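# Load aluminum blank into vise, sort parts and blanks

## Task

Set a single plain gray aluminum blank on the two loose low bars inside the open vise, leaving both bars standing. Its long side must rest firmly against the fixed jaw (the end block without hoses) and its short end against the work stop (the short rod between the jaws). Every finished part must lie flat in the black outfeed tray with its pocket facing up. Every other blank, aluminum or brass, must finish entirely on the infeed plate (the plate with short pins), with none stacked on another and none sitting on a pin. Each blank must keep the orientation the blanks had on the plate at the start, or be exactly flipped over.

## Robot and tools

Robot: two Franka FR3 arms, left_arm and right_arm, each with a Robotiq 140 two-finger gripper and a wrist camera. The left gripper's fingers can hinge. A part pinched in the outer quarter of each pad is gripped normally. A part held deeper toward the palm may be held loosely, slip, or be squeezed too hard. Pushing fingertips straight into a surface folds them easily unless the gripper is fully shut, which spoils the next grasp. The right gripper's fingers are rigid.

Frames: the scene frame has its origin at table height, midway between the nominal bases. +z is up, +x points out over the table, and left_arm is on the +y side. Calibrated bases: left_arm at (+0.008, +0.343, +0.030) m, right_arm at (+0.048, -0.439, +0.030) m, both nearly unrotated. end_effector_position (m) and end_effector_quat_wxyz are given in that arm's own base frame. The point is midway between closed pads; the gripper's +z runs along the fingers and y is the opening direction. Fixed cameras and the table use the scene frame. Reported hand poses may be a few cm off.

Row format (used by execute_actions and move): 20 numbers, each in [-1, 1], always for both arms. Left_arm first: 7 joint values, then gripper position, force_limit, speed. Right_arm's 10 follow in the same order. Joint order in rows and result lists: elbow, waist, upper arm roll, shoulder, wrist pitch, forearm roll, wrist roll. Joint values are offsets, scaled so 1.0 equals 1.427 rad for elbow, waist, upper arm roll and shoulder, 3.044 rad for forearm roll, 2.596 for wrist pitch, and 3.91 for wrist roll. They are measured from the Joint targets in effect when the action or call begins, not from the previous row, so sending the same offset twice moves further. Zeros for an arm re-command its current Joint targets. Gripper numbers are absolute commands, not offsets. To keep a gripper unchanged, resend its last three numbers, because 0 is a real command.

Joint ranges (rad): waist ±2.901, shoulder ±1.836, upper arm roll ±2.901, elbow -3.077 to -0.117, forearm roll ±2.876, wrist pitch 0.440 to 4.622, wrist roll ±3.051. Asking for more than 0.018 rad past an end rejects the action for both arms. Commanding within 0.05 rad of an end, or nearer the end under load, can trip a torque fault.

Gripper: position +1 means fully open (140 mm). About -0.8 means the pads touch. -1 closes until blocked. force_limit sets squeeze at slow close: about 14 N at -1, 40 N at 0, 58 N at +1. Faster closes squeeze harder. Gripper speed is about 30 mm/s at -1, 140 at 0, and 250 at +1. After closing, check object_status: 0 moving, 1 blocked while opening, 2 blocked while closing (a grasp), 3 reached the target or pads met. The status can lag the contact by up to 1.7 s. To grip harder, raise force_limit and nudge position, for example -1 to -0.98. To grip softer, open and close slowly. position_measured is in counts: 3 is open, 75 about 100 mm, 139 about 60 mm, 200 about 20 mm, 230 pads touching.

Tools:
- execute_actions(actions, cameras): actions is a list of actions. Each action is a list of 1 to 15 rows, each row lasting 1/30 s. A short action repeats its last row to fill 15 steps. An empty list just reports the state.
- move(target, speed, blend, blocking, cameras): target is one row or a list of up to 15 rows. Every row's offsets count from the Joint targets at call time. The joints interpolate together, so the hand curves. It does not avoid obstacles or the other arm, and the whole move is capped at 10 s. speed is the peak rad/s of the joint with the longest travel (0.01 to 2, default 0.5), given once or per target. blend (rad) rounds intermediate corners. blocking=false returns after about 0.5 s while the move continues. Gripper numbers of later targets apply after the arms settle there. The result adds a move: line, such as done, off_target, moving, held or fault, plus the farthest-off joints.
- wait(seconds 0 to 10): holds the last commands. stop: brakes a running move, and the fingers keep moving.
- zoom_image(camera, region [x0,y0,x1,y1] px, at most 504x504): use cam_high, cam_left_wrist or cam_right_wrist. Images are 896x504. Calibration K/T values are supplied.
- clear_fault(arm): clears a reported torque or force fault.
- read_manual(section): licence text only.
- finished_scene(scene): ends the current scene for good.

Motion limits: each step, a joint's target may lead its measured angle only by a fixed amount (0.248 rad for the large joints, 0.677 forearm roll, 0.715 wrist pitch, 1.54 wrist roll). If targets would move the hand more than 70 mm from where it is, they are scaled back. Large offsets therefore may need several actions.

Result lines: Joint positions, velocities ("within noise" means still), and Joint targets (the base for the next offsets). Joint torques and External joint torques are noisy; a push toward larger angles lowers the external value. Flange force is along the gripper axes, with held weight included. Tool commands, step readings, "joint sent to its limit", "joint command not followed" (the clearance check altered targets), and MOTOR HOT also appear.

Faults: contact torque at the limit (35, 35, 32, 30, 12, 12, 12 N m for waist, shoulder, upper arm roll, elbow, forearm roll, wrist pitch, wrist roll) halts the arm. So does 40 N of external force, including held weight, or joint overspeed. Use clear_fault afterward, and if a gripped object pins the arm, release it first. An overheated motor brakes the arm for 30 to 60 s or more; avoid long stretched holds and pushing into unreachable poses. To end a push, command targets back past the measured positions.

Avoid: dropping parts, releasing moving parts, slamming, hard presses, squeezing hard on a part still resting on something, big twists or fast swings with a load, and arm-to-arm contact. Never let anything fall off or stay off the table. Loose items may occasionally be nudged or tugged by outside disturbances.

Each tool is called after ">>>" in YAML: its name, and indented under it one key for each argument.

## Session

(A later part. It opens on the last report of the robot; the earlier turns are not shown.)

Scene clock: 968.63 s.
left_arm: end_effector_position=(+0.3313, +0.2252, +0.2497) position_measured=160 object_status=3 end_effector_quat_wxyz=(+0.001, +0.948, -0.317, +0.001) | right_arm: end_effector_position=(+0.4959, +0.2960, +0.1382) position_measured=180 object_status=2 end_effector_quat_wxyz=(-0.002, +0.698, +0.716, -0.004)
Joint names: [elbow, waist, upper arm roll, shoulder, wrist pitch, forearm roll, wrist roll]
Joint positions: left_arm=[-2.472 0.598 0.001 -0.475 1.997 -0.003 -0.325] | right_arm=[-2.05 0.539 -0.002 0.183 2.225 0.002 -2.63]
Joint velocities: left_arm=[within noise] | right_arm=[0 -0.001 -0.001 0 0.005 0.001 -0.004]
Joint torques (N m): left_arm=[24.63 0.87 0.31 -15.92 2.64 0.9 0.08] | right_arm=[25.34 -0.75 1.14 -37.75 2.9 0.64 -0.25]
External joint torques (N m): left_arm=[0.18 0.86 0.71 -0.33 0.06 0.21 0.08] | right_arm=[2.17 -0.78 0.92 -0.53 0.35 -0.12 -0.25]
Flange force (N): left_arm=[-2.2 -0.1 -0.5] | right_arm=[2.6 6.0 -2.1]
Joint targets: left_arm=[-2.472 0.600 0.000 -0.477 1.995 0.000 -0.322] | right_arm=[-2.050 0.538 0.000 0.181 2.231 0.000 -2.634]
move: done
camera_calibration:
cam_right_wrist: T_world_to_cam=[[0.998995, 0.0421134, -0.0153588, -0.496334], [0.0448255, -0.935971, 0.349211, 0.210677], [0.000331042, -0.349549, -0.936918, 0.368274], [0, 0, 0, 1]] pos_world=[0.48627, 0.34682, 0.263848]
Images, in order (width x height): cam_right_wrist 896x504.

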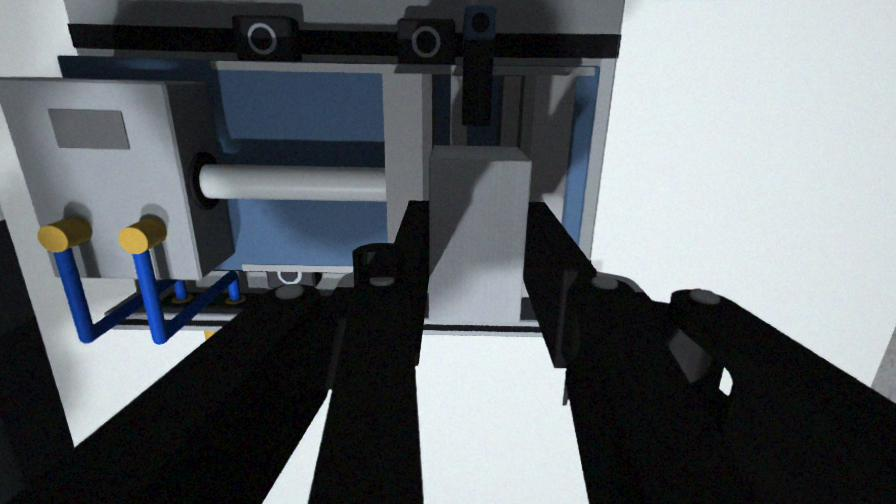

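>>> move:
  target: [0,0,0,0,0,0,0,-0.25,-1,-1,-0.006877,-0.000617,0,0.015301,0.012191,0,-0.000225,-0.98,-0.05,-1]
  speed: 0.05
  cameras: ["cam_right_wrist"]

Scene clock: 1033.10 s.
left_arm: end_effector_position=(+0.3313, +0.2252, +0.2497) position_measured=160 object_status=3 end_effector_quat_wxyz=(+0.001, +0.948, -0.317, +0.001) | right_arm: end_effector_position=(+0.4973, +0.2962, +0.1248) position_measured=180 object_status=2 end_effector_quat_wxyz=(-0.001, +0.698, +0.716, -0.003)
Joint names: [elbow, waist, upper arm roll, shoulder, wrist pitch, forearm roll, wrist roll]
Joint positions: left_arm=[-2.472 0.598 0.001 -0.475 1.997 -0.003 -0.325] | right_arm=[-2.06 0.538 -0.002 0.204 2.257 0.002 -2.632]
Joint velocities: left_arm=[within noise] | right_arm=[0 -0.001 -0.001 -0.001 0.003 0 -0.002]
Joint torques (N m): left_arm=[24.63 0.88 0.32 -15.94 2.64 0.9 0.13] | right_arm=[24.9 -0.82 1.18 -37.86 3.03 0.61 -0.26]
External joint torques (N m): left_arm=[0.15 0.91 0.76 -0.31 0.04 0.22 0.13] | right_arm=[1.92 -0.81 0.98 -0.11 0.46 -0.13 -0.26]
Flange force (N): left_arm=[-2.4 -0.2 -0.4] | right_arm=[2.6 6.0 -0.8]
Joint targets: left_arm=[-2.472 0.600 0.000 -0.477 1.995 0.000 -0.322] | right_arm=[-2.060 0.537 0.000 0.203 2.263 0.000 -2.635]
move: done
camera_calibration:
cam_right_wrist: T_world_to_cam=[[0.998974, 0.0430777, -0.0139433, -0.498312], [0.0452355, -0.936193, 0.348564, 0.2154], [0.00196174, -0.348837, -0.937181, 0.354855], [0, 0, 0, 1]] pos_world=[0.487361, 0.346909, 0.250535]
Images, in order (width x height): cam_right_wrist 896x504.

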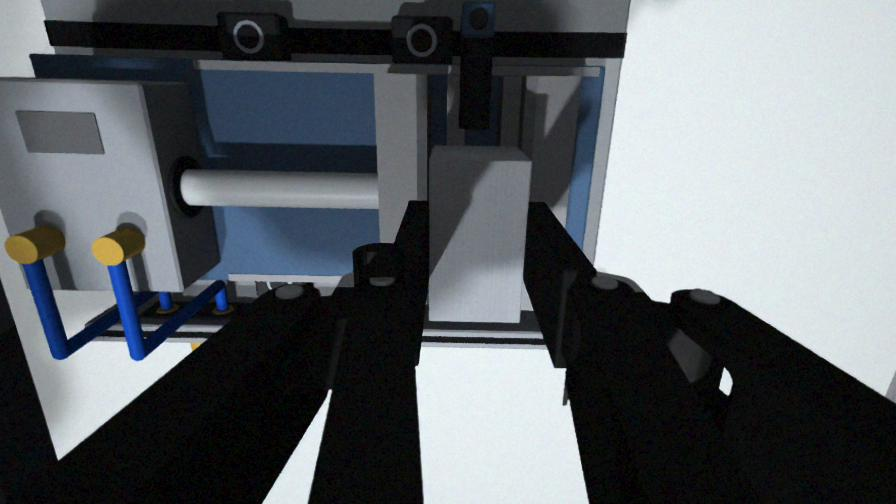

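>>> zoom_image:
  camera: "cam_right_wrist"
  region: [365, 60, 435, 100]

>>> zoom_image:
  camera: "cam_right_wrist"
  region: [490, 60, 590, 110]

>>> zoom_image:
  camera: "cam_right_wrist"
  region: [400, 80, 560, 180]

Scaled by 7.200 from the camera's 896x504 image, which has a finer 1280x720 frame.

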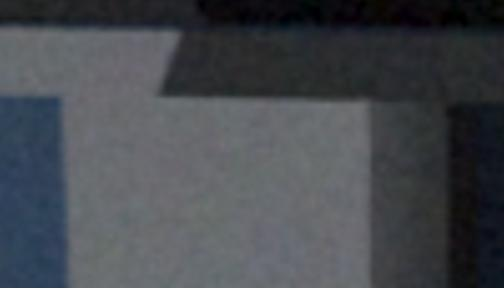

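Scaled by 5.040 from the camera's 896x504 image, which has a finer 1280x720 frame.

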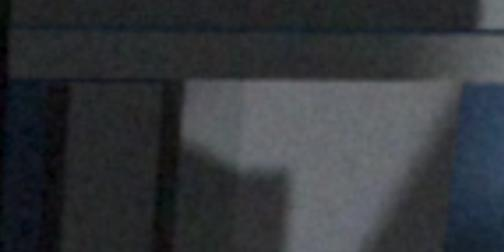

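Scaled by 3.150 from the camera's 896x504 image, which has a finer 1280x720 frame.

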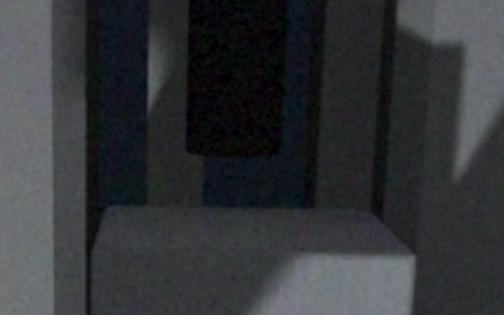

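>>> move:
  target: [0,0,0,0,0,0,0,-0.25,-1,-1,-0.005697,0,0,0.009930,0.008590,0,0,-0.98,-0.05,-1]
  speed: 0.02
  cameras: ["cam_right_wrist"]

Scene clock: 1090.77 s.
left_arm: end_effector_position=(+0.3313, +0.2252, +0.2497) position_measured=160 object_status=3 end_effector_quat_wxyz=(+0.001, +0.948, -0.317, +0.001) | right_arm: end_effector_position=(+0.4974, +0.2962, +0.1152) position_measured=180 object_status=2 end_effector_quat_wxyz=(-0.001, +0.698, +0.716, -0.003)
Joint names: [elbow, waist, upper arm roll, shoulder, wrist pitch, forearm roll, wrist roll]
Joint positions: left_arm=[-2.472 0.598 0.001 -0.475 1.997 -0.003 -0.325] | right_arm=[-2.068 0.538 -0.002 0.218 2.279 0.002 -2.632]
Joint velocities: left_arm=[within noise] | right_arm=[-0.001 0.001 0 0 0.004 -0.001 0]
Joint torques (N m): left_arm=[24.61 0.89 0.31 -15.91 2.65 0.9 0.07] | right_arm=[24.56 -0.68 1.17 -37.97 2.9 0.61 -0.28]
External joint torques (N m): left_arm=[0.13 0.9 0.71 -0.29 0.06 0.22 0.07] | right_arm=[1.81 -0.53 1.09 -0.02 0.34 -0.11 -0.28]
Flange force (N): left_arm=[-2.2 -0.2 -0.3] | right_arm=[2.9 5.9 -0.7]
Joint targets: left_arm=[-2.472 0.600 0.000 -0.477 1.995 0.000 -0.322] | right_arm=[-2.068 0.537 0.000 0.217 2.285 0.000 -2.635]
move: done
camera_calibration:
cam_right_wrist: T_world_to_cam=[[0.998971, 0.0432506, -0.0136433, -0.498642], [0.0452932, -0.936228, 0.348463, 0.218742], [0.00229799, -0.348722, -0.937223, 0.345681], [0, 0, 0, 1]] pos_world=[0.487427, 0.346905, 0.240953]
Images, in order (width x height): cam_right_wrist 896x504.

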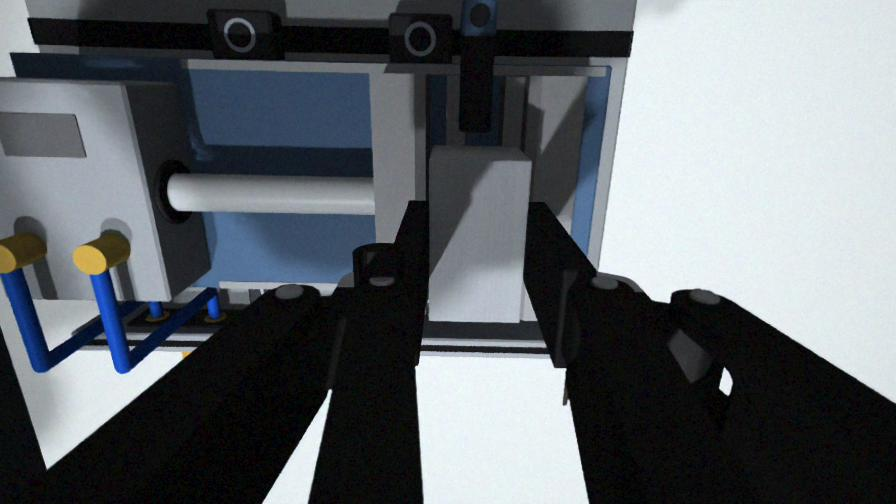

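>>> zoom_image:
  camera: "cam_right_wrist"
  region: [400, 70, 600, 220]

>>> zoom_image:
  camera: "cam_right_wrist"
  region: [360, 60, 430, 100]

Scaled by 2.520 from the camera's 896x504 image, which has a finer 1280x720 frame.

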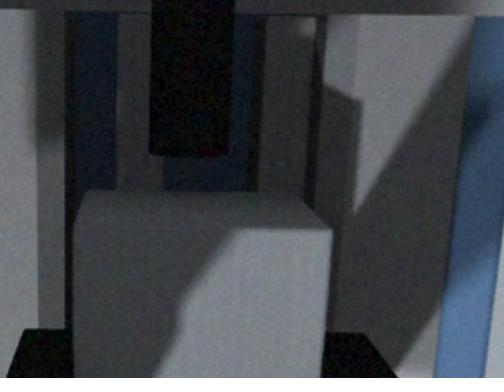

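Scaled by 7.200 from the camera's 896x504 image, which has a finer 1280x720 frame.

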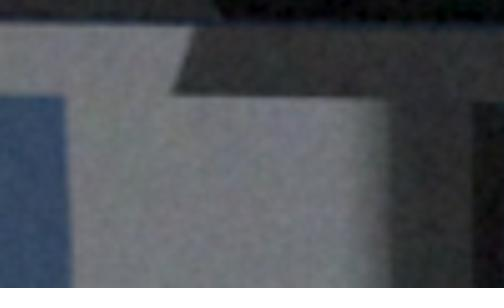

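>>> move:
  target: [0,0,0,0,0,0,0,-0.25,-1,-1,-0.002706,0,0,0.005226,0.004360,0,0,-0.98,-0.05,-1]
  speed: 0.02
  cameras: ["cam_right_wrist"]

Scene clock: 1110.83 s.
left_arm: end_effector_position=(+0.3313, +0.2252, +0.2497) position_measured=160 object_status=3 end_effector_quat_wxyz=(+0.001, +0.948, -0.317, +0.001) | right_arm: end_effector_position=(+0.4974, +0.2962, +0.1102) position_measured=180 object_status=2 end_effector_quat_wxyz=(-0.001, +0.698, +0.716, -0.003)
Joint names: [elbow, waist, upper arm roll, shoulder, wrist pitch, forearm roll, wrist roll]
Joint positions: left_arm=[-2.472 0.598 0.001 -0.475 1.997 -0.003 -0.325] | right_arm=[-2.072 0.538 -0.002 0.225 2.291 0.002 -2.632]
Joint velocities: left_arm=[within noise] | right_arm=[0.001 -0.001 0 0.001 0.003 0 -0.001]
Joint torques (N m): left_arm=[24.65 0.89 0.32 -15.93 2.64 0.89 0.11] | right_arm=[24.45 -0.68 1.1 -38.03 2.83 0.61 -0.15]
External joint torques (N m): left_arm=[0.13 0.85 0.69 -0.28 0.04 0.2 0.11] | right_arm=[1.89 -0.62 0.93 -0.05 0.28 -0.1 -0.15]
Flange force (N): left_arm=[-2.2 -0.1 -0.4] | right_arm=[3.0 6.1 -0.9]
Joint targets: left_arm=[-2.472 0.600 0.000 -0.477 1.995 0.000 -0.322] | right_arm=[-2.072 0.537 0.000 0.225 2.297 0.000 -2.635]
move: done
camera_calibration:
cam_right_wrist: T_world_to_cam=[[0.998971, 0.0432793, -0.0135752, -0.498748], [0.0452964, -0.93623, 0.348455, 0.220478], [0.00237142, -0.348711, -0.937227, 0.340967], [0, 0, 0, 1]] pos_world=[0.487439, 0.346903, 0.235967]
Images, in order (width x height): cam_right_wrist 896x504.

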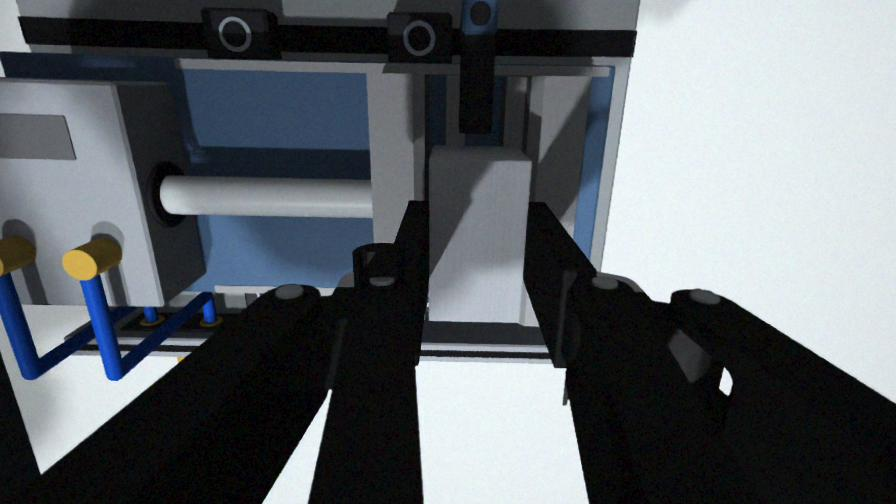

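>>> zoom_image:
  camera: "cam_right_wrist"
  region: [400, 70, 600, 220]

Scaled by 2.520 from the camera's 896x504 image, which has a finer 1280x720 frame.

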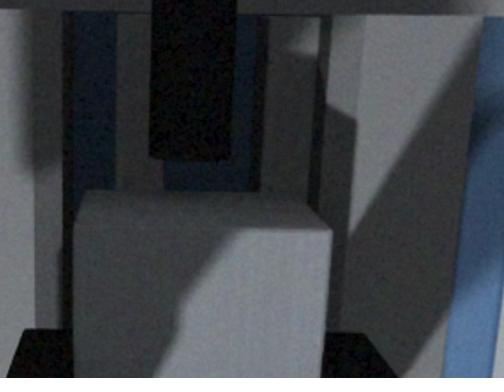

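>>> execute_actions:
  actions:
    - [[0,0,0,0,0,0,0,-0.25,-1,-1,-0.000264,0,0,0.000528,0.000435,0,0,-0.98,-0.05,-1],[0,0,0,0,0,0,0,-0.25,-1,-1,-0.000528,0,0,0.001056,0.00087,0,0,-0.98,-0.05,-1]]
    - [[0,0,0,0,0,0,0,-0.25,-1,-1,-0.000264,0,0,0.000528,0.000435,0,0,-0.98,-0.05,-1],[0,0,0,0,0,0,0,-0.25,-1,-1,-0.000528,0,0,0.001056,0.00087,0,0,-0.98,-0.05,-1]]
    - [[0,0,0,0,0,0,0,-0.25,-1,-1,-0.000264,0,0,0.000528,0.000435,0,0,-0.98,-0.05,-1],[0,0,0,0,0,0,0,-0.25,-1,-1,-0.000528,0,0,0.001056,0.00087,0,0,-0.98,-0.05,-1]]
  cameras: []

Scene clock: 1118.83 s.
left_arm: end_effector_position=(+0.3313, +0.2252, +0.2497) position_measured=160 object_status=3 end_effector_quat_wxyz=(+0.001, +0.948, -0.317, +0.001) | right_arm: end_effector_position=(+0.4975, +0.2963, +0.1073) position_measured=180 object_status=2 end_effector_quat_wxyz=(-0.001, +0.698, +0.716, -0.003)
Joint names: [elbow, waist, upper arm roll, shoulder, wrist pitch, forearm roll, wrist roll]
Joint positions: left_arm=[-2.472 0.598 0.001 -0.475 1.997 -0.003 -0.325] | right_arm=[-2.074 0.538 -0.002 0.23 2.298 0.002 -2.632]
Joint velocities: within noise
Joint torques (N m): left_arm=[24.66 0.86 0.36 -15.89 2.64 0.89 0.1] | right_arm=[24.44 -0.77 1.16 -38.1 2.83 0.59 -0.24]
External joint torques (N m): left_arm=[0.14 0.87 0.78 -0.25 0.03 0.21 0.1] | right_arm=[1.83 -0.79 0.9 0.07 0.26 -0.12 -0.24]
External joint torques at the end of the 1st action: left_arm=[0.26 0.85 0.71 -0.49 0.06 0.21 0.08] | right_arm=[1.84 -0.77 0.89 0.09 0.4 -0.1 -0.19]
External joint torques at the end of the 2nd action: left_arm=[0.2 0.92 0.72 -0.32 0.07 0.21 0.11] | right_arm=[1.74 -0.68 0.88 0.24 0.39 -0.11 -0.25]
Flange force (N): left_arm=[-2.3 -0.3 -0.4] | right_arm=[2.8 6.4 -0.7]
Flange force at the end of the 1st action (N): left_arm=[-2.3 0.2 -0.7] | right_arm=[2.8 6.3 -0.4]
Flange force at the end of the 2nd action (N): left_arm=[-2.3 -0.3 -0.5] | right_arm=[2.8 6.3 -0.1]
Joint targets: left_arm=[-2.472 0.600 0.000 -0.477 1.995 0.000 -0.322] | right_arm=[-2.074 0.537 0.000 0.229 2.303 0.000 -2.635]
Step readings (joint positions of left_arm | right_arm; steps 1 to 15: 1st action; 16 to 30: 2nd action; 31 to 45: 3rd action):
0: [-2.472 0.598 0.001 -0.475 1.997 -0.003 -0.325] | [-2.072 0.538 -0.002 0.225 2.292 0.002 -2.632]
1: [-2.472 0.598 0.001 -0.475 1.997 -0.003 -0.325] | [-2.072 0.538 -0.002 0.225 2.292 0.002 -2.632]
2: [-2.472 0.598 0.001 -0.475 1.997 -0.003 -0.325] | [-2.072 0.538 -0.002 0.226 2.292 0.002 -2.632]
4: [-2.472 0.598 0.001 -0.475 1.997 -0.003 -0.325] | [-2.072 0.538 -0.002 0.226 2.292 0.002 -2.632]
8: [-2.472 0.598 0.001 -0.475 1.997 -0.003 -0.325] | [-2.072 0.538 -0.002 0.227 2.293 0.002 -2.632]
15: [-2.472 0.598 0.001 -0.475 1.997 -0.003 -0.325] | [-2.072 0.538 -0.002 0.227 2.293 0.002 -2.632]
16: [-2.472 0.598 0.001 -0.475 1.997 -0.003 -0.325] | [-2.072 0.538 -0.002 0.227 2.293 0.002 -2.632]
17: [-2.472 0.598 0.001 -0.475 1.997 -0.003 -0.325] | [-2.072 0.538 -0.002 0.227 2.294 0.002 -2.632]
19: [-2.472 0.598 0.001 -0.475 1.997 -0.003 -0.325] | [-2.073 0.538 -0.002 0.227 2.294 0.002 -2.632]
23: [-2.472 0.598 0.001 -0.475 1.997 -0.003 -0.325] | [-2.073 0.538 -0.002 0.228 2.295 0.002 -2.632]
30: [-2.472 0.598 0.001 -0.475 1.997 -0.003 -0.325] | [-2.073 0.538 -0.002 0.228 2.296 0.002 -2.632]
31: [-2.472 0.598 0.001 -0.475 1.997 -0.003 -0.325] | [-2.073 0.538 -0.002 0.228 2.296 0.002 -2.632]
32: [-2.472 0.598 0.001 -0.475 1.997 -0.003 -0.325] | [-2.073 0.538 -0.002 0.228 2.296 0.002 -2.632]
34: [-2.472 0.598 0.001 -0.475 1.997 -0.003 -0.325] | [-2.073 0.538 -0.002 0.229 2.297 0.002 -2.632]
38: [-2.472 0.598 0.001 -0.475 1.997 -0.003 -0.325] | [-2.074 0.538 -0.002 0.230 2.297 0.002 -2.632]
45: [-2.472 0.598 0.001 -0.475 1.997 -0.003 -0.325] | [-2.074 0.538 -0.002 0.230 2.298 0.002 -2.632]
No camera images: "cameras" was empty.

>>> execute_actions:
  actions:
    - [[0,0,0,0,0,0,0,-0.25,-1,-1,-0.000264,0,0,0.000528,0.000435,0,0,-0.98,-0.05,-1],[0,0,0,0,0,0,0,-0.25,-1,-1,-0.000528,0,0,0.001060,0.00087,0,0,-0.98,-0.05,-1]]
    - [[0,0,0,0,0,0,0,-0.25,-1,-1,-0.000264,0,0,0.000528,0.000435,0,0,-0.98,-0.05,-1],[0,0,0,0,0,0,0,-0.25,-1,-1,-0.000528,0,0,0.001060,0.00087,0,0,-0.98,-0.05,-1]]
  cameras: ["cam_right_wrist"]

Scene clock: 1122.83 s.
left_arm: end_effector_position=(+0.3313, +0.2252, +0.2497) position_measured=160 object_status=3 end_effector_quat_wxyz=(+0.001, +0.948, -0.317, +0.001) | right_arm: end_effector_position=(+0.4983, +0.2967, +0.1068) position_measured=180 object_status=2 end_effector_quat_wxyz=(-0.001, +0.698, +0.716, -0.001)
Joint names: [elbow, waist, upper arm roll, shoulder, wrist pitch, forearm roll, wrist roll]
Joint positions: left_arm=[-2.472 0.598 0.001 -0.475 1.997 -0.003 -0.325] | right_arm=[-2.074 0.538 -0.002 0.231 2.302 0.002 -2.632]
Joint velocities: within noise
Joint torques (N m): left_arm=[24.67 0.85 0.34 -15.98 2.65 0.89 0.08] | right_arm=[23.84 -0.66 1.19 -36.87 2.98 0.58 -0.23]
External joint torques (N m): left_arm=[0.17 0.88 0.79 -0.32 0.05 0.2 0.08] | right_arm=[1.25 -0.68 0.94 1.35 0.41 -0.13 -0.23]
External joint torques at the end of the 1st action: left_arm=[0.21 0.89 0.81 -0.34 0.05 0.2 0.11] | right_arm=[1.6 -0.91 0.64 0.59 0.35 -0.1 -0.21]
Flange force (N): left_arm=[-2.3 -0.2 -0.4] | right_arm=[3.4 7.2 2.0]
Flange force at the end of the 1st action (N): left_arm=[-2.3 -0.2 -0.6] | right_arm=[2.7 6.9 0.5]
Joint targets: left_arm=[-2.472 0.600 0.000 -0.477 1.995 0.000 -0.322] | right_arm=[-2.076 0.537 0.000 0.232 2.308 0.000 -2.635]
Step readings (joint positions of left_arm | right_arm; steps 1 to 15: 1st action; 16 to 30: 2nd action):
0: [-2.472 0.598 0.001 -0.475 1.997 -0.003 -0.325] | [-2.074 0.538 -0.002 0.230 2.298 0.002 -2.632]
1: [-2.472 0.598 0.001 -0.475 1.997 -0.003 -0.325] | [-2.074 0.538 -0.002 0.230 2.298 0.002 -2.632]
2: [-2.472 0.598 0.001 -0.475 1.997 -0.003 -0.325] | [-2.074 0.538 -0.002 0.230 2.299 0.002 -2.632]
4: [-2.472 0.598 0.001 -0.475 1.997 -0.003 -0.325] | [-2.074 0.538 -0.002 0.230 2.299 0.002 -2.632]
8: [-2.472 0.598 0.001 -0.475 1.997 -0.003 -0.325] | [-2.074 0.538 -0.002 0.230 2.300 0.002 -2.632]
15: [-2.472 0.598 0.001 -0.475 1.997 -0.003 -0.325] | [-2.074 0.538 -0.002 0.231 2.300 0.002 -2.632]
16: [-2.472 0.598 0.001 -0.475 1.997 -0.003 -0.325] | [-2.074 0.538 -0.002 0.231 2.300 0.002 -2.632]
17: [-2.472 0.598 0.001 -0.475 1.997 -0.003 -0.325] | [-2.074 0.538 -0.002 0.231 2.300 0.002 -2.632]
19: [-2.472 0.598 0.001 -0.475 1.997 -0.003 -0.325] | [-2.074 0.538 -0.002 0.231 2.301 0.002 -2.632]
23: [-2.472 0.598 0.001 -0.475 1.997 -0.003 -0.325] | [-2.074 0.538 -0.002 0.231 2.302 0.002 -2.632]
30: [-2.472 0.598 0.001 -0.475 1.997 -0.003 -0.325] | [-2.074 0.538 -0.002 0.231 2.302 0.002 -2.632]
camera_calibration:
cam_right_wrist: T_world_to_cam=[[0.999002, 0.0433558, -0.0107312, -0.500017], [0.044384, -0.936795, 0.347052, 0.222845], [0.00499381, -0.347182, -0.937784, 0.336223], [0, 0, 0, 1]] pos_world=[0.487948, 0.347169, 0.2326]
Images, in order (width x height): cam_right_wrist 896x504.

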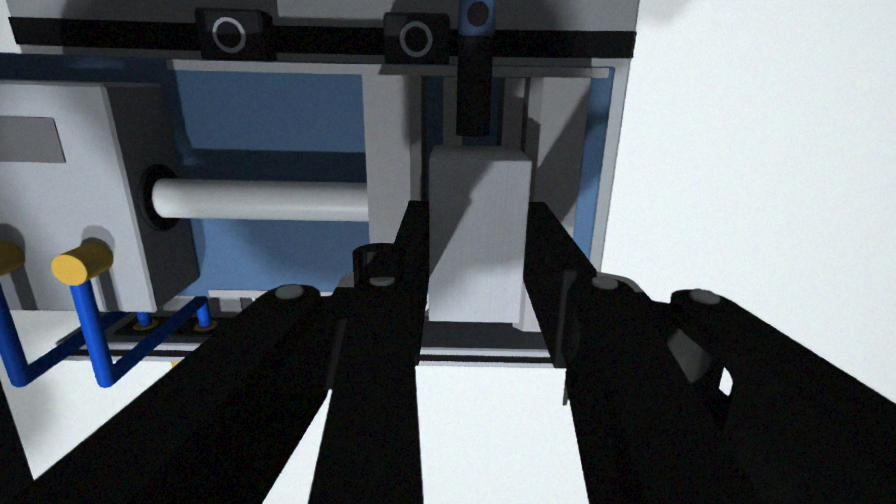

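>>> zoom_image:
  camera: "cam_right_wrist"
  region: [400, 70, 600, 220]

>>> zoom_image:
  camera: "cam_right_wrist"
  region: [500, 150, 620, 240]

>>> zoom_image:
  camera: "cam_right_wrist"
  region: [350, 150, 470, 240]

Scaled by 2.520 from the camera's 896x504 image, which has a finer 1280x720 frame.

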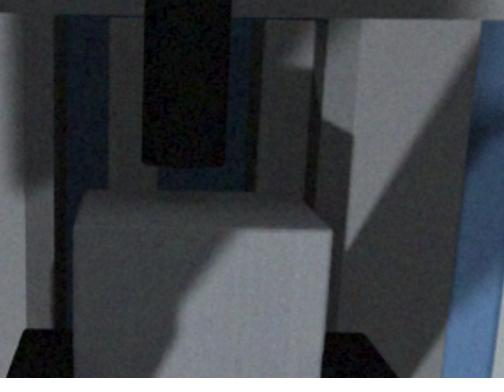

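Scaled by 4.200 from the camera's 896x504 image, which has a finer 1280x720 frame.

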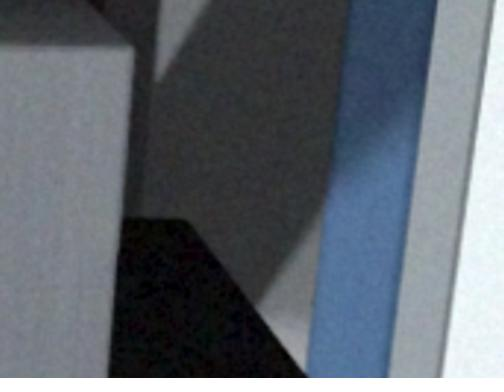

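Scaled by 4.200 from the camera's 896x504 image, which has a finer 1280x720 frame.

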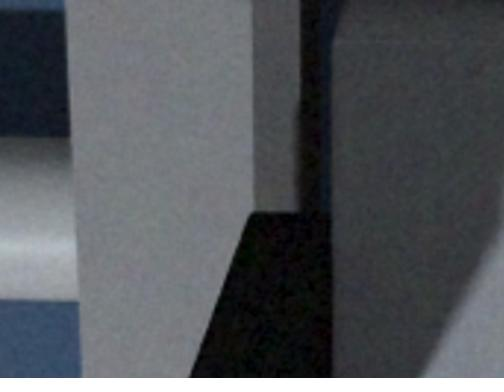

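>>> execute_actions:
  actions:
    - [[0,0,0,0,0,0,0,-0.25,-1,-1,0.00105,0,0,-0.00212,-0.00174,0,0,-0.98,-0.05,-1],[0,0,0,0,0,0,0,-0.25,-1,-1,0.0021,0,0,-0.00424,-0.00348,0,0,-0.98,-0.05,-1]]
  cameras: []

Scene clock: 1170.70 s.
left_arm: end_effector_position=(+0.3313, +0.2252, +0.2497) position_measured=160 object_status=3 end_effector_quat_wxyz=(+0.001, +0.948, -0.317, +0.001) | right_arm: end_effector_position=(+0.4984, +0.2967, +0.1074) position_measured=180 object_status=2 end_effector_quat_wxyz=(-0.001, +0.698, +0.716, -0.001)
Joint names: [elbow, waist, upper arm roll, shoulder, wrist pitch, forearm roll, wrist roll]
Joint positions: left_arm=[-2.472 0.598 0.001 -0.475 1.997 -0.003 -0.325] | right_arm=[-2.075 0.538 -0.002 0.23 2.302 0.002 -2.633]
Joint velocities: within noise
Joint torques (N m): left_arm=[24.62 0.84 0.3 -15.94 2.65 0.9 0.11] | right_arm=[24.78 -0.68 1.18 -39.23 2.45 0.61 -0.15]
External joint torques (N m): left_arm=[0.12 0.86 0.74 -0.31 0.05 0.21 0.11] | right_arm=[2.24 -0.8 0.84 -1.1 -0.12 -0.1 -0.15]
Flange force (N): left_arm=[-2.3 -0.1 -0.3] | right_arm=[2.3 5.4 -3.6]
Joint targets: left_arm=[-2.472 0.600 0.000 -0.477 1.995 0.000 -0.322] | right_arm=[-2.073 0.537 0.000 0.226 2.299 0.000 -2.635]
Step readings (joint positions of left_arm | right_arm):
0: [-2.472 0.598 0.001 -0.475 1.997 -0.003 -0.325] | [-2.075 0.538 -0.002 0.231 2.302 0.002 -2.633]
1: [-2.472 0.598 0.001 -0.475 1.997 -0.003 -0.325] | [-2.075 0.538 -0.002 0.231 2.302 0.002 -2.633]
2: [-2.472 0.598 0.001 -0.475 1.997 -0.003 -0.325] | [-2.075 0.538 -0.002 0.231 2.302 0.002 -2.633]
4: [-2.472 0.598 0.001 -0.475 1.997 -0.003 -0.325] | [-2.075 0.538 -0.002 0.230 2.302 0.002 -2.633]
8: [-2.472 0.598 0.001 -0.475 1.997 -0.003 -0.325] | [-2.075 0.538 -0.002 0.230 2.302 0.002 -2.633]
15: [-2.472 0.598 0.001 -0.475 1.997 -0.003 -0.325] | [-2.075 0.538 -0.002 0.230 2.302 0.002 -2.633]
No camera images: "cameras" was empty.

>>> execute_actions:
  actions:
    - [[0,0,0,0,0,0,0,-0.25,-1,-1,0.00063,0,0,-0.001272,-0.001044,0,0,-0.98,-0.05,-1]]
  cameras: ["cam_right_wrist"]

Scene clock: 1174.00 s.
left_arm: end_effector_position=(+0.3313, +0.2252, +0.2497) position_measured=160 object_status=3 end_effector_quat_wxyz=(+0.001, +0.948, -0.317, +0.001) | right_arm: end_effector_position=(+0.4981, +0.2966, +0.1083) position_measured=180 object_status=2 end_effector_quat_wxyz=(-0.001, +0.698, +0.716, -0.001)
Joint names: [elbow, waist, upper arm roll, shoulder, wrist pitch, forearm roll, wrist roll]
Joint positions: left_arm=[-2.472 0.598 0.001 -0.475 1.997 -0.003 -0.325] | right_arm=[-2.074 0.538 -0.002 0.228 2.299 0.002 -2.633]
Joint velocities: within noise
Joint torques (N m): left_arm=[24.65 0.88 0.33 -15.89 2.64 0.88 0.11] | right_arm=[25.1 -0.61 1.09 -39.15 2.44 0.61 -0.26]
External joint torques (N m): left_arm=[0.17 0.93 0.79 -0.27 0.05 0.2 0.11] | right_arm=[2.49 -0.65 0.82 -1.07 -0.14 -0.1 -0.26]
Flange force (N): left_arm=[-2.3 -0.4 -0.4] | right_arm=[2.8 6.3 -3.8]
Joint targets: left_arm=[-2.472 0.600 0.000 -0.477 1.995 0.000 -0.322] | right_arm=[-2.072 0.537 0.000 0.225 2.296 0.000 -2.635]
Step readings (joint positions of left_arm | right_arm):
0: [-2.472 0.598 0.001 -0.475 1.997 -0.003 -0.325] | [-2.075 0.538 -0.002 0.230 2.302 0.002 -2.633]
1: [-2.472 0.598 0.001 -0.475 1.997 -0.003 -0.325] | [-2.075 0.538 -0.002 0.230 2.301 0.002 -2.633]
2: [-2.472 0.598 0.001 -0.475 1.997 -0.003 -0.325] | [-2.075 0.538 -0.002 0.229 2.301 0.002 -2.633]
4: [-2.472 0.598 0.001 -0.475 1.997 -0.003 -0.325] | [-2.075 0.538 -0.002 0.229 2.300 0.002 -2.633]
8: [-2.472 0.598 0.001 -0.475 1.997 -0.003 -0.325] | [-2.074 0.538 -0.002 0.228 2.300 0.002 -2.633]
15: [-2.472 0.598 0.001 -0.475 1.997 -0.003 -0.325] | [-2.074 0.538 -0.002 0.228 2.299 0.002 -2.633]
camera_calibration:
cam_right_wrist: T_world_to_cam=[[0.998998, 0.0434987, -0.0105702, -0.499879], [0.0444627, -0.936826, 0.346958, 0.222199], [0.00518979, -0.34708, -0.937821, 0.337464], [0, 0, 0, 1]] pos_world=[0.487747, 0.347033, 0.234104]
Images, in order (width x height): cam_right_wrist 896x504.

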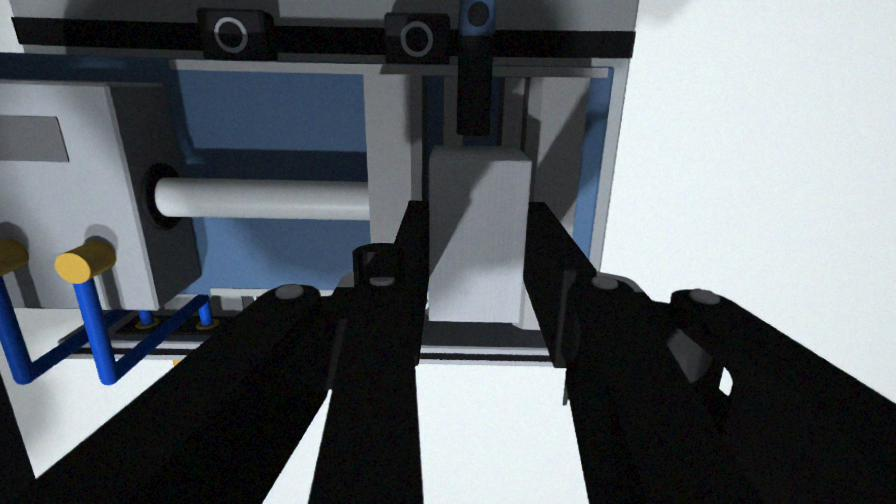

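>>> execute_actions:
  actions:
    - [[0,0,0,0,0,0,0,-0.25,-1,-1,0.001158,-0.000308,0,0.000798,-0.000198,0,-0.000113,-0.98,-0.05,-1],[0,0,0,0,0,0,0,-0.25,-1,-1,0.002316,-0.000617,0,0.001596,-0.000395,0,-0.000225,-0.98,-0.05,-1]]
    - [[0,0,0,0,0,0,0,-0.25,-1,-1,0.001158,-0.000308,0,0.000798,-0.000198,0,-0.000113,-0.98,-0.05,-1],[0,0,0,0,0,0,0,-0.25,-1,-1,0.002316,-0.000617,0,0.001596,-0.000395,0,-0.000225,-0.98,-0.05,-1]]
    - [[0,0,0,0,0,0,0,-0.25,-1,-1,0.001158,-0.000308,0,0.000798,-0.000198,0,-0.000113,-0.98,-0.05,-1],[0,0,0,0,0,0,0,-0.25,-1,-1,0.002316,-0.000617,0,0.001596,-0.000395,0,-0.000225,-0.98,-0.05,-1]]
  cameras: ["cam_right_wrist"]

Scene clock: 1184.17 s.
left_arm: end_effector_position=(+0.3312, +0.2252, +0.2497) position_measured=160 object_status=3 end_effector_quat_wxyz=(+0.001, +0.948, -0.317, +0.001) | right_arm: end_effector_position=(+0.4996, +0.2969, +0.1091) position_measured=180 object_status=2 end_effector_quat_wxyz=(-0.001, +0.698, +0.716, -0.002)
Joint names: [elbow, waist, upper arm roll, shoulder, wrist pitch, forearm roll, wrist roll]
Joint positions: left_arm=[-2.472 0.598 0.001 -0.475 1.997 -0.003 -0.325] | right_arm=[-2.066 0.537 -0.001 0.232 2.293 0.002 -2.634]
Joint velocities: within noise
Joint torques (N m): left_arm=[24.64 0.91 0.34 -15.97 2.65 0.9 0.1] | right_arm=[25.87 -1.31 0.79 -38.38 2.89 0.5 -0.26]
External joint torques (N m): left_arm=[0.2 0.97 0.82 -0.45 0.06 0.22 0.1] | right_arm=[3.27 -1.25 0.61 -0.13 0.33 -0.21 -0.26]
External joint torques at the end of the 1st action: left_arm=[0.22 0.94 0.85 -0.33 0.06 0.21 0.14] | right_arm=[2.74 -0.76 1.02 -0.17 -0.1 -0.12 -0.18]
External joint torques at the end of the 2nd action: left_arm=[0.12 0.89 0.84 -0.26 0.04 0.2 0.1] | right_arm=[3.03 -0.8 0.97 0.1 0.07 -0.11 -0.25]
Flange force (N): left_arm=[-2.6 0.1 -0.6] | right_arm=[4.5 11.1 -1.9]
Flange force at the end of the 1st action (N): left_arm=[-2.5 -0.3 -0.5] | right_arm=[4.5 9.2 -2.6]
Flange force at the end of the 2nd action (N): left_arm=[-2.4 -0.3 -0.3] | right_arm=[5.2 10.7 -2.0]
Joint targets: left_arm=[-2.472 0.600 0.000 -0.477 1.995 0.000 -0.322] | right_arm=[-2.062 0.534 0.000 0.231 2.293 0.000 -2.638]
Step readings (joint positions of left_arm | right_arm; steps 1 to 15: 1st action; 16 to 30: 2nd action; 31 to 45: 3rd action):
0: [-2.472 0.598 0.001 -0.475 1.997 -0.003 -0.325] | [-2.074 0.538 -0.002 0.228 2.299 0.002 -2.633]
1: [-2.472 0.598 0.001 -0.475 1.997 -0.003 -0.325] | [-2.074 0.538 -0.002 0.228 2.299 0.002 -2.633]
2: [-2.472 0.598 0.001 -0.475 1.997 -0.003 -0.325] | [-2.074 0.538 -0.002 0.228 2.299 0.002 -2.633]
4: [-2.472 0.598 0.001 -0.475 1.997 -0.003 -0.325] | [-2.073 0.538 -0.002 0.228 2.299 0.002 -2.633]
8: [-2.472 0.598 0.001 -0.475 1.997 -0.003 -0.325] | [-2.071 0.538 -0.002 0.228 2.298 0.002 -2.633]
15: [-2.472 0.598 0.001 -0.475 1.997 -0.003 -0.325] | [-2.071 0.538 -0.002 0.228 2.298 0.002 -2.633]
16: [-2.472 0.598 0.001 -0.475 1.997 -0.003 -0.325] | [-2.071 0.538 -0.002 0.228 2.298 0.002 -2.633]
17: [-2.472 0.598 0.001 -0.475 1.997 -0.003 -0.325] | [-2.071 0.538 -0.002 0.228 2.298 0.002 -2.633]
19: [-2.472 0.598 0.001 -0.475 1.997 -0.003 -0.325] | [-2.070 0.537 -0.002 0.229 2.297 0.002 -2.633]
23: [-2.472 0.598 0.001 -0.475 1.997 -0.003 -0.325] | [-2.069 0.537 -0.001 0.229 2.296 0.002 -2.633]
30: [-2.472 0.598 0.001 -0.475 1.997 -0.003 -0.325] | [-2.069 0.537 -0.001 0.230 2.296 0.002 -2.633]
31: [-2.472 0.598 0.001 -0.475 1.997 -0.003 -0.325] | [-2.069 0.537 -0.001 0.230 2.296 0.002 -2.633]
32: [-2.472 0.598 0.001 -0.475 1.997 -0.003 -0.325] | [-2.068 0.537 -0.001 0.230 2.295 0.002 -2.634]
34: [-2.472 0.598 0.001 -0.475 1.997 -0.003 -0.325] | [-2.067 0.537 -0.001 0.231 2.294 0.002 -2.634]
38: [-2.472 0.598 0.001 -0.475 1.997 -0.003 -0.325] | [-2.066 0.537 -0.001 0.232 2.293 0.002 -2.634]
45: [-2.472 0.598 0.001 -0.475 1.997 -0.003 -0.325] | [-2.066 0.537 -0.001 0.232 2.293 0.002 -2.634]
camera_calibration:
cam_right_wrist: T_world_to_cam=[[0.998958, 0.043954, -0.0123033, -0.501344], [0.0454885, -0.936522, 0.347646, 0.221496], [0.00375812, -0.347843, -0.937545, 0.339188], [0, 0, 0, 1]] pos_world=[0.489472, 0.347457, 0.234834]
Images, in order (width x height): cam_right_wrist 896x504.

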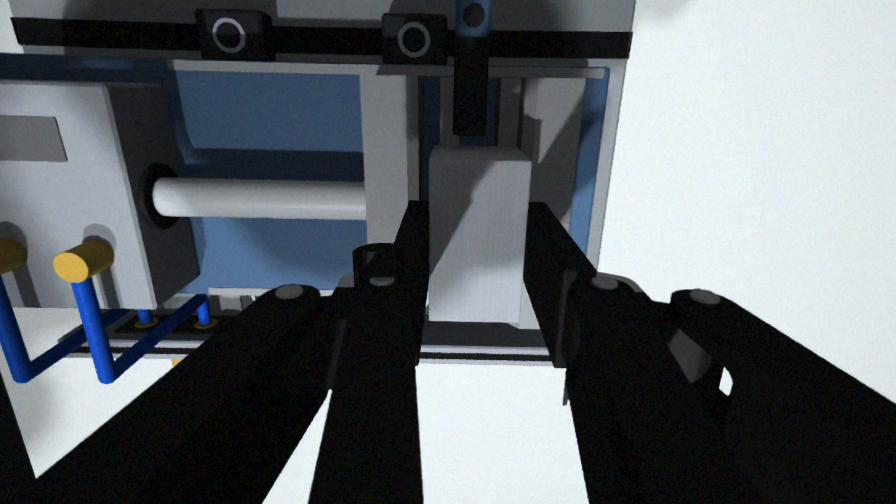

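>>> zoom_image:
  camera: "cam_right_wrist"
  region: [400, 70, 600, 220]

Scaled by 2.520 from the camera's 896x504 image, which has a finer 1280x720 frame.

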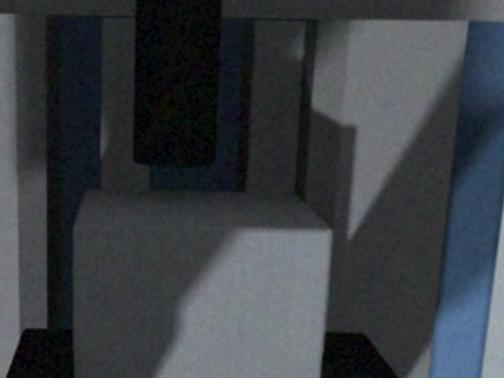

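>>> execute_actions:
  actions:
    - [[0,0,0,0,0,0,0,-0.25,-1,-1,0.001105,-0.000308,0,0.000904,-0.00011,0,-0.000113,-0.98,-0.05,-1],[0,0,0,0,0,0,0,-0.25,-1,-1,0.002211,-0.000617,0,0.001808,-0.000221,0,-0.000225,-0.98,-0.05,-1]]
    - [[0,0,0,0,0,0,0,-0.25,-1,-1,0.001105,-0.000308,0,0.000904,-0.00011,0,-0.000113,-0.98,-0.05,-1],[0,0,0,0,0,0,0,-0.25,-1,-1,0.002211,-0.000617,0,0.001808,-0.000221,0,-0.000225,-0.98,-0.05,-1]]
  cameras: ["cam_right_wrist"]

Scene clock: 1198.97 s.
left_arm: end_effector_position=(+0.3312, +0.2252, +0.2497) position_measured=160 object_status=3 end_effector_quat_wxyz=(+0.001, +0.948, -0.317, +0.001) | right_arm: end_effector_position=(+0.4998, +0.2968, +0.1079) position_measured=180 object_status=2 end_effector_quat_wxyz=(-0.002, +0.697, +0.717, -0.004)
Joint names: [elbow, waist, upper arm roll, shoulder, wrist pitch, forearm roll, wrist roll]
Joint positions: left_arm=[-2.472 0.598 0.001 -0.475 1.997 -0.003 -0.325] | right_arm=[-2.06 0.535 0 0.237 2.288 0.002 -2.635]
Joint velocities: within noise
Joint torques (N m): left_arm=[24.65 0.84 0.35 -15.93 2.64 0.89 0.09] | right_arm=[26.4 -1.74 0.3 -38.64 3.32 0.31 -0.31]
External joint torques (N m): left_arm=[0.19 0.83 0.75 -0.31 0.05 0.2 0.09] | right_arm=[3.89 -1.84 -0.04 -0.39 0.78 -0.4 -0.31]
External joint torques at the end of the 1st action: left_arm=[0.2 0.82 0.7 -0.35 0.07 0.2 0.11] | right_arm=[3.5 -1.52 0.29 -0.19 0.53 -0.31 -0.29]
Flange force (N): left_arm=[-2.2 -0.2 -0.5] | right_arm=[4.1 12.7 -1.8]
Flange force at the end of the 1st action (N): left_arm=[-2.2 -0.1 -0.5] | right_arm=[4.3 11.8 -1.8]
Joint targets: left_arm=[-2.472 0.600 0.000 -0.477 1.995 0.000 -0.322] | right_arm=[-2.055 0.532 0.000 0.237 2.292 0.000 -2.640]
Step readings (joint positions of left_arm | right_arm; steps 1 to 15: 1st action; 16 to 30: 2nd action):
0: [-2.472 0.598 0.001 -0.475 1.997 -0.003 -0.325] | [-2.065 0.537 -0.001 0.232 2.293 0.002 -2.634]
1: [-2.472 0.598 0.001 -0.475 1.997 -0.003 -0.325] | [-2.065 0.537 -0.001 0.232 2.292 0.002 -2.634]
2: [-2.472 0.598 0.001 -0.475 1.997 -0.003 -0.325] | [-2.065 0.536 -0.001 0.232 2.292 0.002 -2.634]
4: [-2.472 0.598 0.001 -0.475 1.997 -0.003 -0.325] | [-2.064 0.536 -0.001 0.234 2.291 0.002 -2.634]
8: [-2.472 0.598 0.001 -0.475 1.997 -0.003 -0.325] | [-2.063 0.536 -0.001 0.234 2.291 0.002 -2.634]
15: [-2.472 0.598 0.001 -0.475 1.997 -0.003 -0.325] | [-2.063 0.536 -0.001 0.235 2.291 0.002 -2.634]
16: [-2.472 0.598 0.001 -0.475 1.997 -0.003 -0.325] | [-2.063 0.536 -0.001 0.235 2.291 0.002 -2.634]
17: [-2.472 0.598 0.001 -0.475 1.997 -0.003 -0.325] | [-2.063 0.536 -0.001 0.235 2.290 0.002 -2.634]
19: [-2.472 0.598 0.001 -0.475 1.997 -0.003 -0.325] | [-2.061 0.536 0.000 0.236 2.289 0.002 -2.635]
23: [-2.472 0.598 0.001 -0.475 1.997 -0.003 -0.325] | [-2.061 0.536 0.000 0.237 2.289 0.002 -2.635]
30: [-2.472 0.598 0.001 -0.475 1.997 -0.003 -0.325] | [-2.060 0.536 0.000 0.237 2.288 0.002 -2.635]
camera_calibration:
cam_right_wrist: T_world_to_cam=[[0.998876, 0.0445208, -0.0162944, -0.501245], [0.0474079, -0.935767, 0.349417, 0.22045], [0.000308564, -0.349796, -0.936826, 0.340308], [0, 0, 0, 1]] pos_world=[0.490125, 0.347644, 0.233613]
Images, in order (width x height): cam_right_wrist 896x504.

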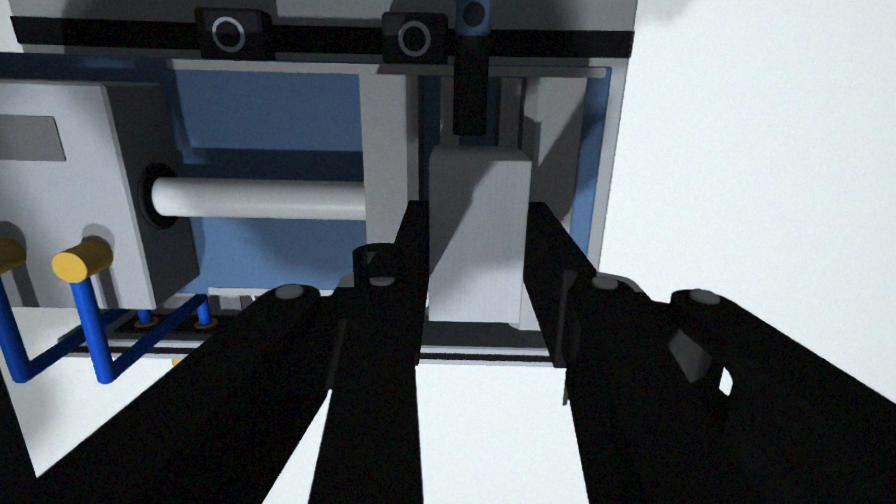

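>>> execute_actions:
  actions: []
  cameras: ["cam_right_wrist"]

Scene clock: 1217.60 s.
left_arm: end_effector_position=(+0.3312, +0.2252, +0.2497) position_measured=160 object_status=3 end_effector_quat_wxyz=(+0.001, +0.948, -0.317, +0.001) | right_arm: end_effector_position=(+0.4998, +0.2968, +0.1079) position_measured=180 object_status=2 end_effector_quat_wxyz=(-0.002, +0.697, +0.717, -0.004)
Joint names: [elbow, waist, upper arm roll, shoulder, wrist pitch, forearm roll, wrist roll]
Joint positions: left_arm=[-2.472 0.598 0.001 -0.475 1.997 -0.003 -0.325] | right_arm=[-2.06 0.535 0 0.237 2.288 0.002 -2.635]
Joint velocities: within noise
Joint torques (N m): left_arm=[24.59 0.86 0.37 -15.91 2.65 0.89 0.08] | right_arm=[26.25 -1.7 0.28 -38.63 3.33 0.32 -0.38]
External joint torques (N m): left_arm=[0.2 0.82 0.73 -0.39 0.07 0.21 0.08] | right_arm=[3.7 -1.69 0.04 -0.24 0.79 -0.39 -0.38]
Flange force (N): left_arm=[-2.2 0.0 -0.5] | right_arm=[4.0 12.3 -1.4]
Joint targets: left_arm=[-2.472 0.600 0.000 -0.477 1.995 0.000 -0.322] | right_arm=[-2.055 0.532 0.000 0.237 2.292 0.000 -2.640]
Tool commands: left_gripper/position=-0.25 left_gripper/force_limit=-1.0 left_gripper/speed=-1.0 right_gripper/position=-0.98 right_gripper/force_limit=-0.05 right_gripper/speed=-1.0
camera_calibration:
cam_right_wrist: T_world_to_cam=[[0.998866, 0.0446615, -0.0165058, -0.501266], [0.0476137, -0.935728, 0.349494, 0.220331], [0.000163983, -0.349883, -0.936793, 0.340405], [0, 0, 0, 1]] pos_world=[0.490151, 0.347659, 0.233611]
Images, in order (width x height): cam_right_wrist 896x504.

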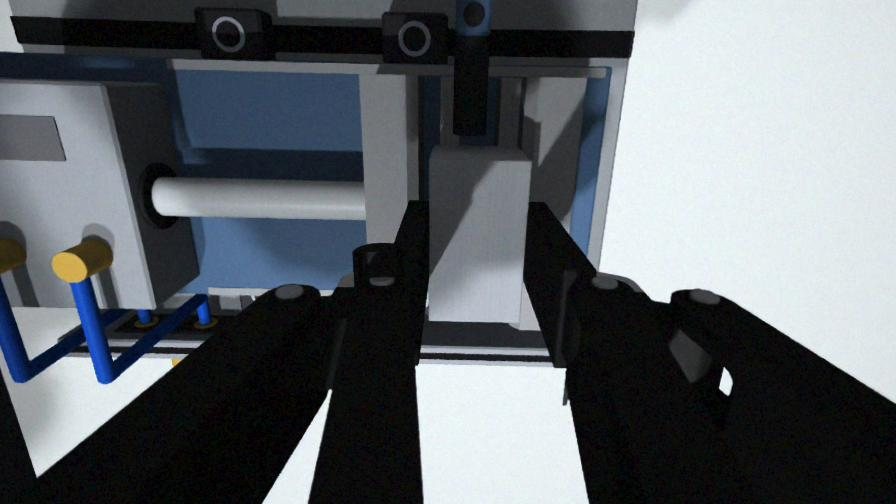

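>>> zoom_image:
  camera: "cam_right_wrist"
  region: [400, 70, 600, 220]

Scaled by 2.520 from the camera's 896x504 image, which has a finer 1280x720 frame.

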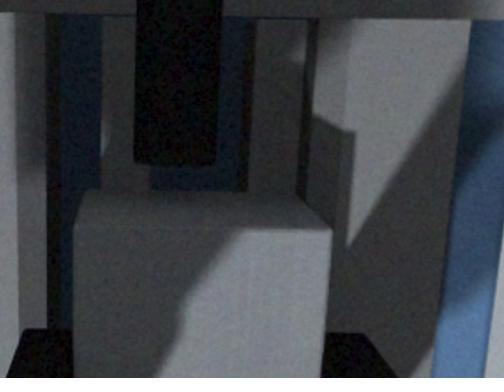

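>>> zoom_image:
  camera: "cam_right_wrist"
  region: [500, 100, 560, 170]

>>> zoom_image:
  camera: "cam_right_wrist"
  region: [500, 270, 570, 360]

Scaled by 7.200 from the camera's 896x504 image, which has a finer 1280x720 frame.

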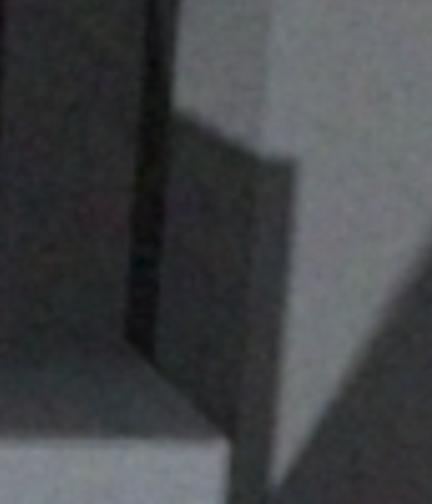

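Scaled by 5.600 from the camera's 896x504 image, which has a finer 1280x720 frame.

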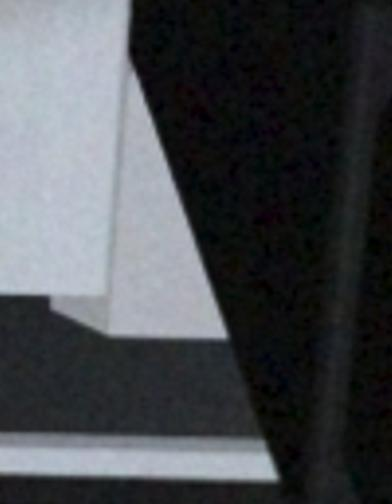

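>>> execute_actions:
  actions:
    - [[0,0,0,0,0,0,0,-0.25,-1,-1,0.001378,0.001037,0,0.00095,-0.000235,0,0.000378,-0.98,-0.05,-1]]
    - [[0,0,0,0,0,0,0,-0.25,-1,-1,0.001378,0.001037,0,0.00095,-0.000235,0,0.000378,-0.98,-0.05,-1]]
    - [[0,0,0,0,0,0,0,-0.25,-1,-1,0.001378,0.001037,0,0.00095,-0.000235,0,0.000378,-0.98,-0.05,-1]]
  cameras: []

Scene clock: 1291.30 s.
left_arm: end_effector_position=(+0.3312, +0.2252, +0.2497) position_measured=160 object_status=3 end_effector_quat_wxyz=(+0.001, +0.948, -0.317, +0.001) | right_arm: end_effector_position=(+0.4999, +0.2973, +0.1072) position_measured=180 object_status=2 end_effector_quat_wxyz=(-0.002, +0.697, +0.717, -0.006)
Joint names: [elbow, waist, upper arm roll, shoulder, wrist pitch, forearm roll, wrist roll]
Joint positions: left_arm=[-2.472 0.598 0.001 -0.475 1.997 -0.003 -0.325] | right_arm=[-2.055 0.536 0 0.242 2.284 0.002 -2.635]
Joint velocities: within noise
Joint torques (N m): left_arm=[24.66 0.89 0.34 -15.91 2.65 0.9 0.11] | right_arm=[26.9 -0.29 0.62 -38.95 3.63 0.5 -0.06]
External joint torques (N m): left_arm=[0.16 0.88 0.74 -0.26 0.06 0.21 0.11] | right_arm=[4.32 -0.25 0.4 -0.44 1.08 -0.21 -0.06]
External joint torques at the end of the 1st action: left_arm=[0.17 0.82 0.69 -0.26 0.06 0.2 0.07] | right_arm=[3.97 -1.04 0.17 -0.09 0.92 -0.38 -0.23]
External joint torques at the end of the 2nd action: left_arm=[0.24 0.92 0.75 -0.36 0.08 0.21 0.07] | right_arm=[4.23 -0.96 0.05 -0.19 1.01 -0.4 -0.17]
Flange force (N): left_arm=[-2.2 -0.3 -0.4] | right_arm=[6.8 12.5 -1.6]
Flange force at the end of the 1st action (N): left_arm=[-2.0 -0.3 -0.4] | right_arm=[5.6 12.9 -1.2]
Flange force at the end of the 2nd action (N): left_arm=[-2.2 -0.2 -0.5] | right_arm=[6.0 13.5 -1.3]
Joint targets: left_arm=[-2.472 0.600 0.000 -0.477 1.995 0.000 -0.322] | right_arm=[-2.050 0.537 0.000 0.241 2.290 0.000 -2.635]
Step readings (joint positions of left_arm | right_arm; steps 1 to 15: 1st action; 16 to 30: 2nd action; 31 to 45: 3rd action):
0: [-2.472 0.598 0.001 -0.475 1.997 -0.003 -0.325] | [-2.060 0.535 0.000 0.238 2.288 0.002 -2.635]
1: [-2.472 0.598 0.001 -0.475 1.997 -0.003 -0.325] | [-2.060 0.535 0.000 0.238 2.288 0.002 -2.635]
2: [-2.472 0.598 0.001 -0.475 1.997 -0.003 -0.325] | [-2.060 0.535 0.000 0.238 2.288 0.002 -2.635]
4: [-2.472 0.598 0.001 -0.475 1.997 -0.003 -0.325] | [-2.059 0.535 0.000 0.238 2.287 0.002 -2.635]
8: [-2.472 0.598 0.001 -0.475 1.997 -0.003 -0.325] | [-2.059 0.535 0.000 0.239 2.287 0.002 -2.635]
15: [-2.472 0.598 0.001 -0.475 1.997 -0.003 -0.325] | [-2.059 0.535 0.000 0.239 2.287 0.002 -2.635]
16: [-2.472 0.598 0.001 -0.475 1.997 -0.003 -0.325] | [-2.059 0.535 0.000 0.239 2.287 0.002 -2.635]
17: [-2.472 0.598 0.001 -0.475 1.997 -0.003 -0.325] | [-2.058 0.535 0.000 0.239 2.286 0.002 -2.635]
19: [-2.472 0.598 0.001 -0.475 1.997 -0.003 -0.325] | [-2.058 0.535 0.000 0.240 2.286 0.002 -2.635]
23: [-2.472 0.598 0.001 -0.475 1.997 -0.003 -0.325] | [-2.057 0.535 0.000 0.240 2.285 0.002 -2.635]
30: [-2.472 0.598 0.001 -0.475 1.997 -0.003 -0.325] | [-2.057 0.535 0.000 0.240 2.285 0.002 -2.635]
31: [-2.472 0.598 0.001 -0.475 1.997 -0.003 -0.325] | [-2.057 0.535 0.000 0.240 2.285 0.002 -2.635]
32: [-2.472 0.598 0.001 -0.475 1.997 -0.003 -0.325] | [-2.056 0.535 0.000 0.240 2.285 0.002 -2.635]
34: [-2.472 0.598 0.001 -0.475 1.997 -0.003 -0.325] | [-2.056 0.536 0.000 0.241 2.285 0.002 -2.635]
38: [-2.472 0.598 0.001 -0.475 1.997 -0.003 -0.325] | [-2.055 0.536 0.000 0.242 2.284 0.002 -2.635]
45: [-2.472 0.598 0.001 -0.475 1.997 -0.003 -0.325] | [-2.055 0.536 0.000 0.242 2.284 0.002 -2.635]
No camera images: "cameras" was empty.


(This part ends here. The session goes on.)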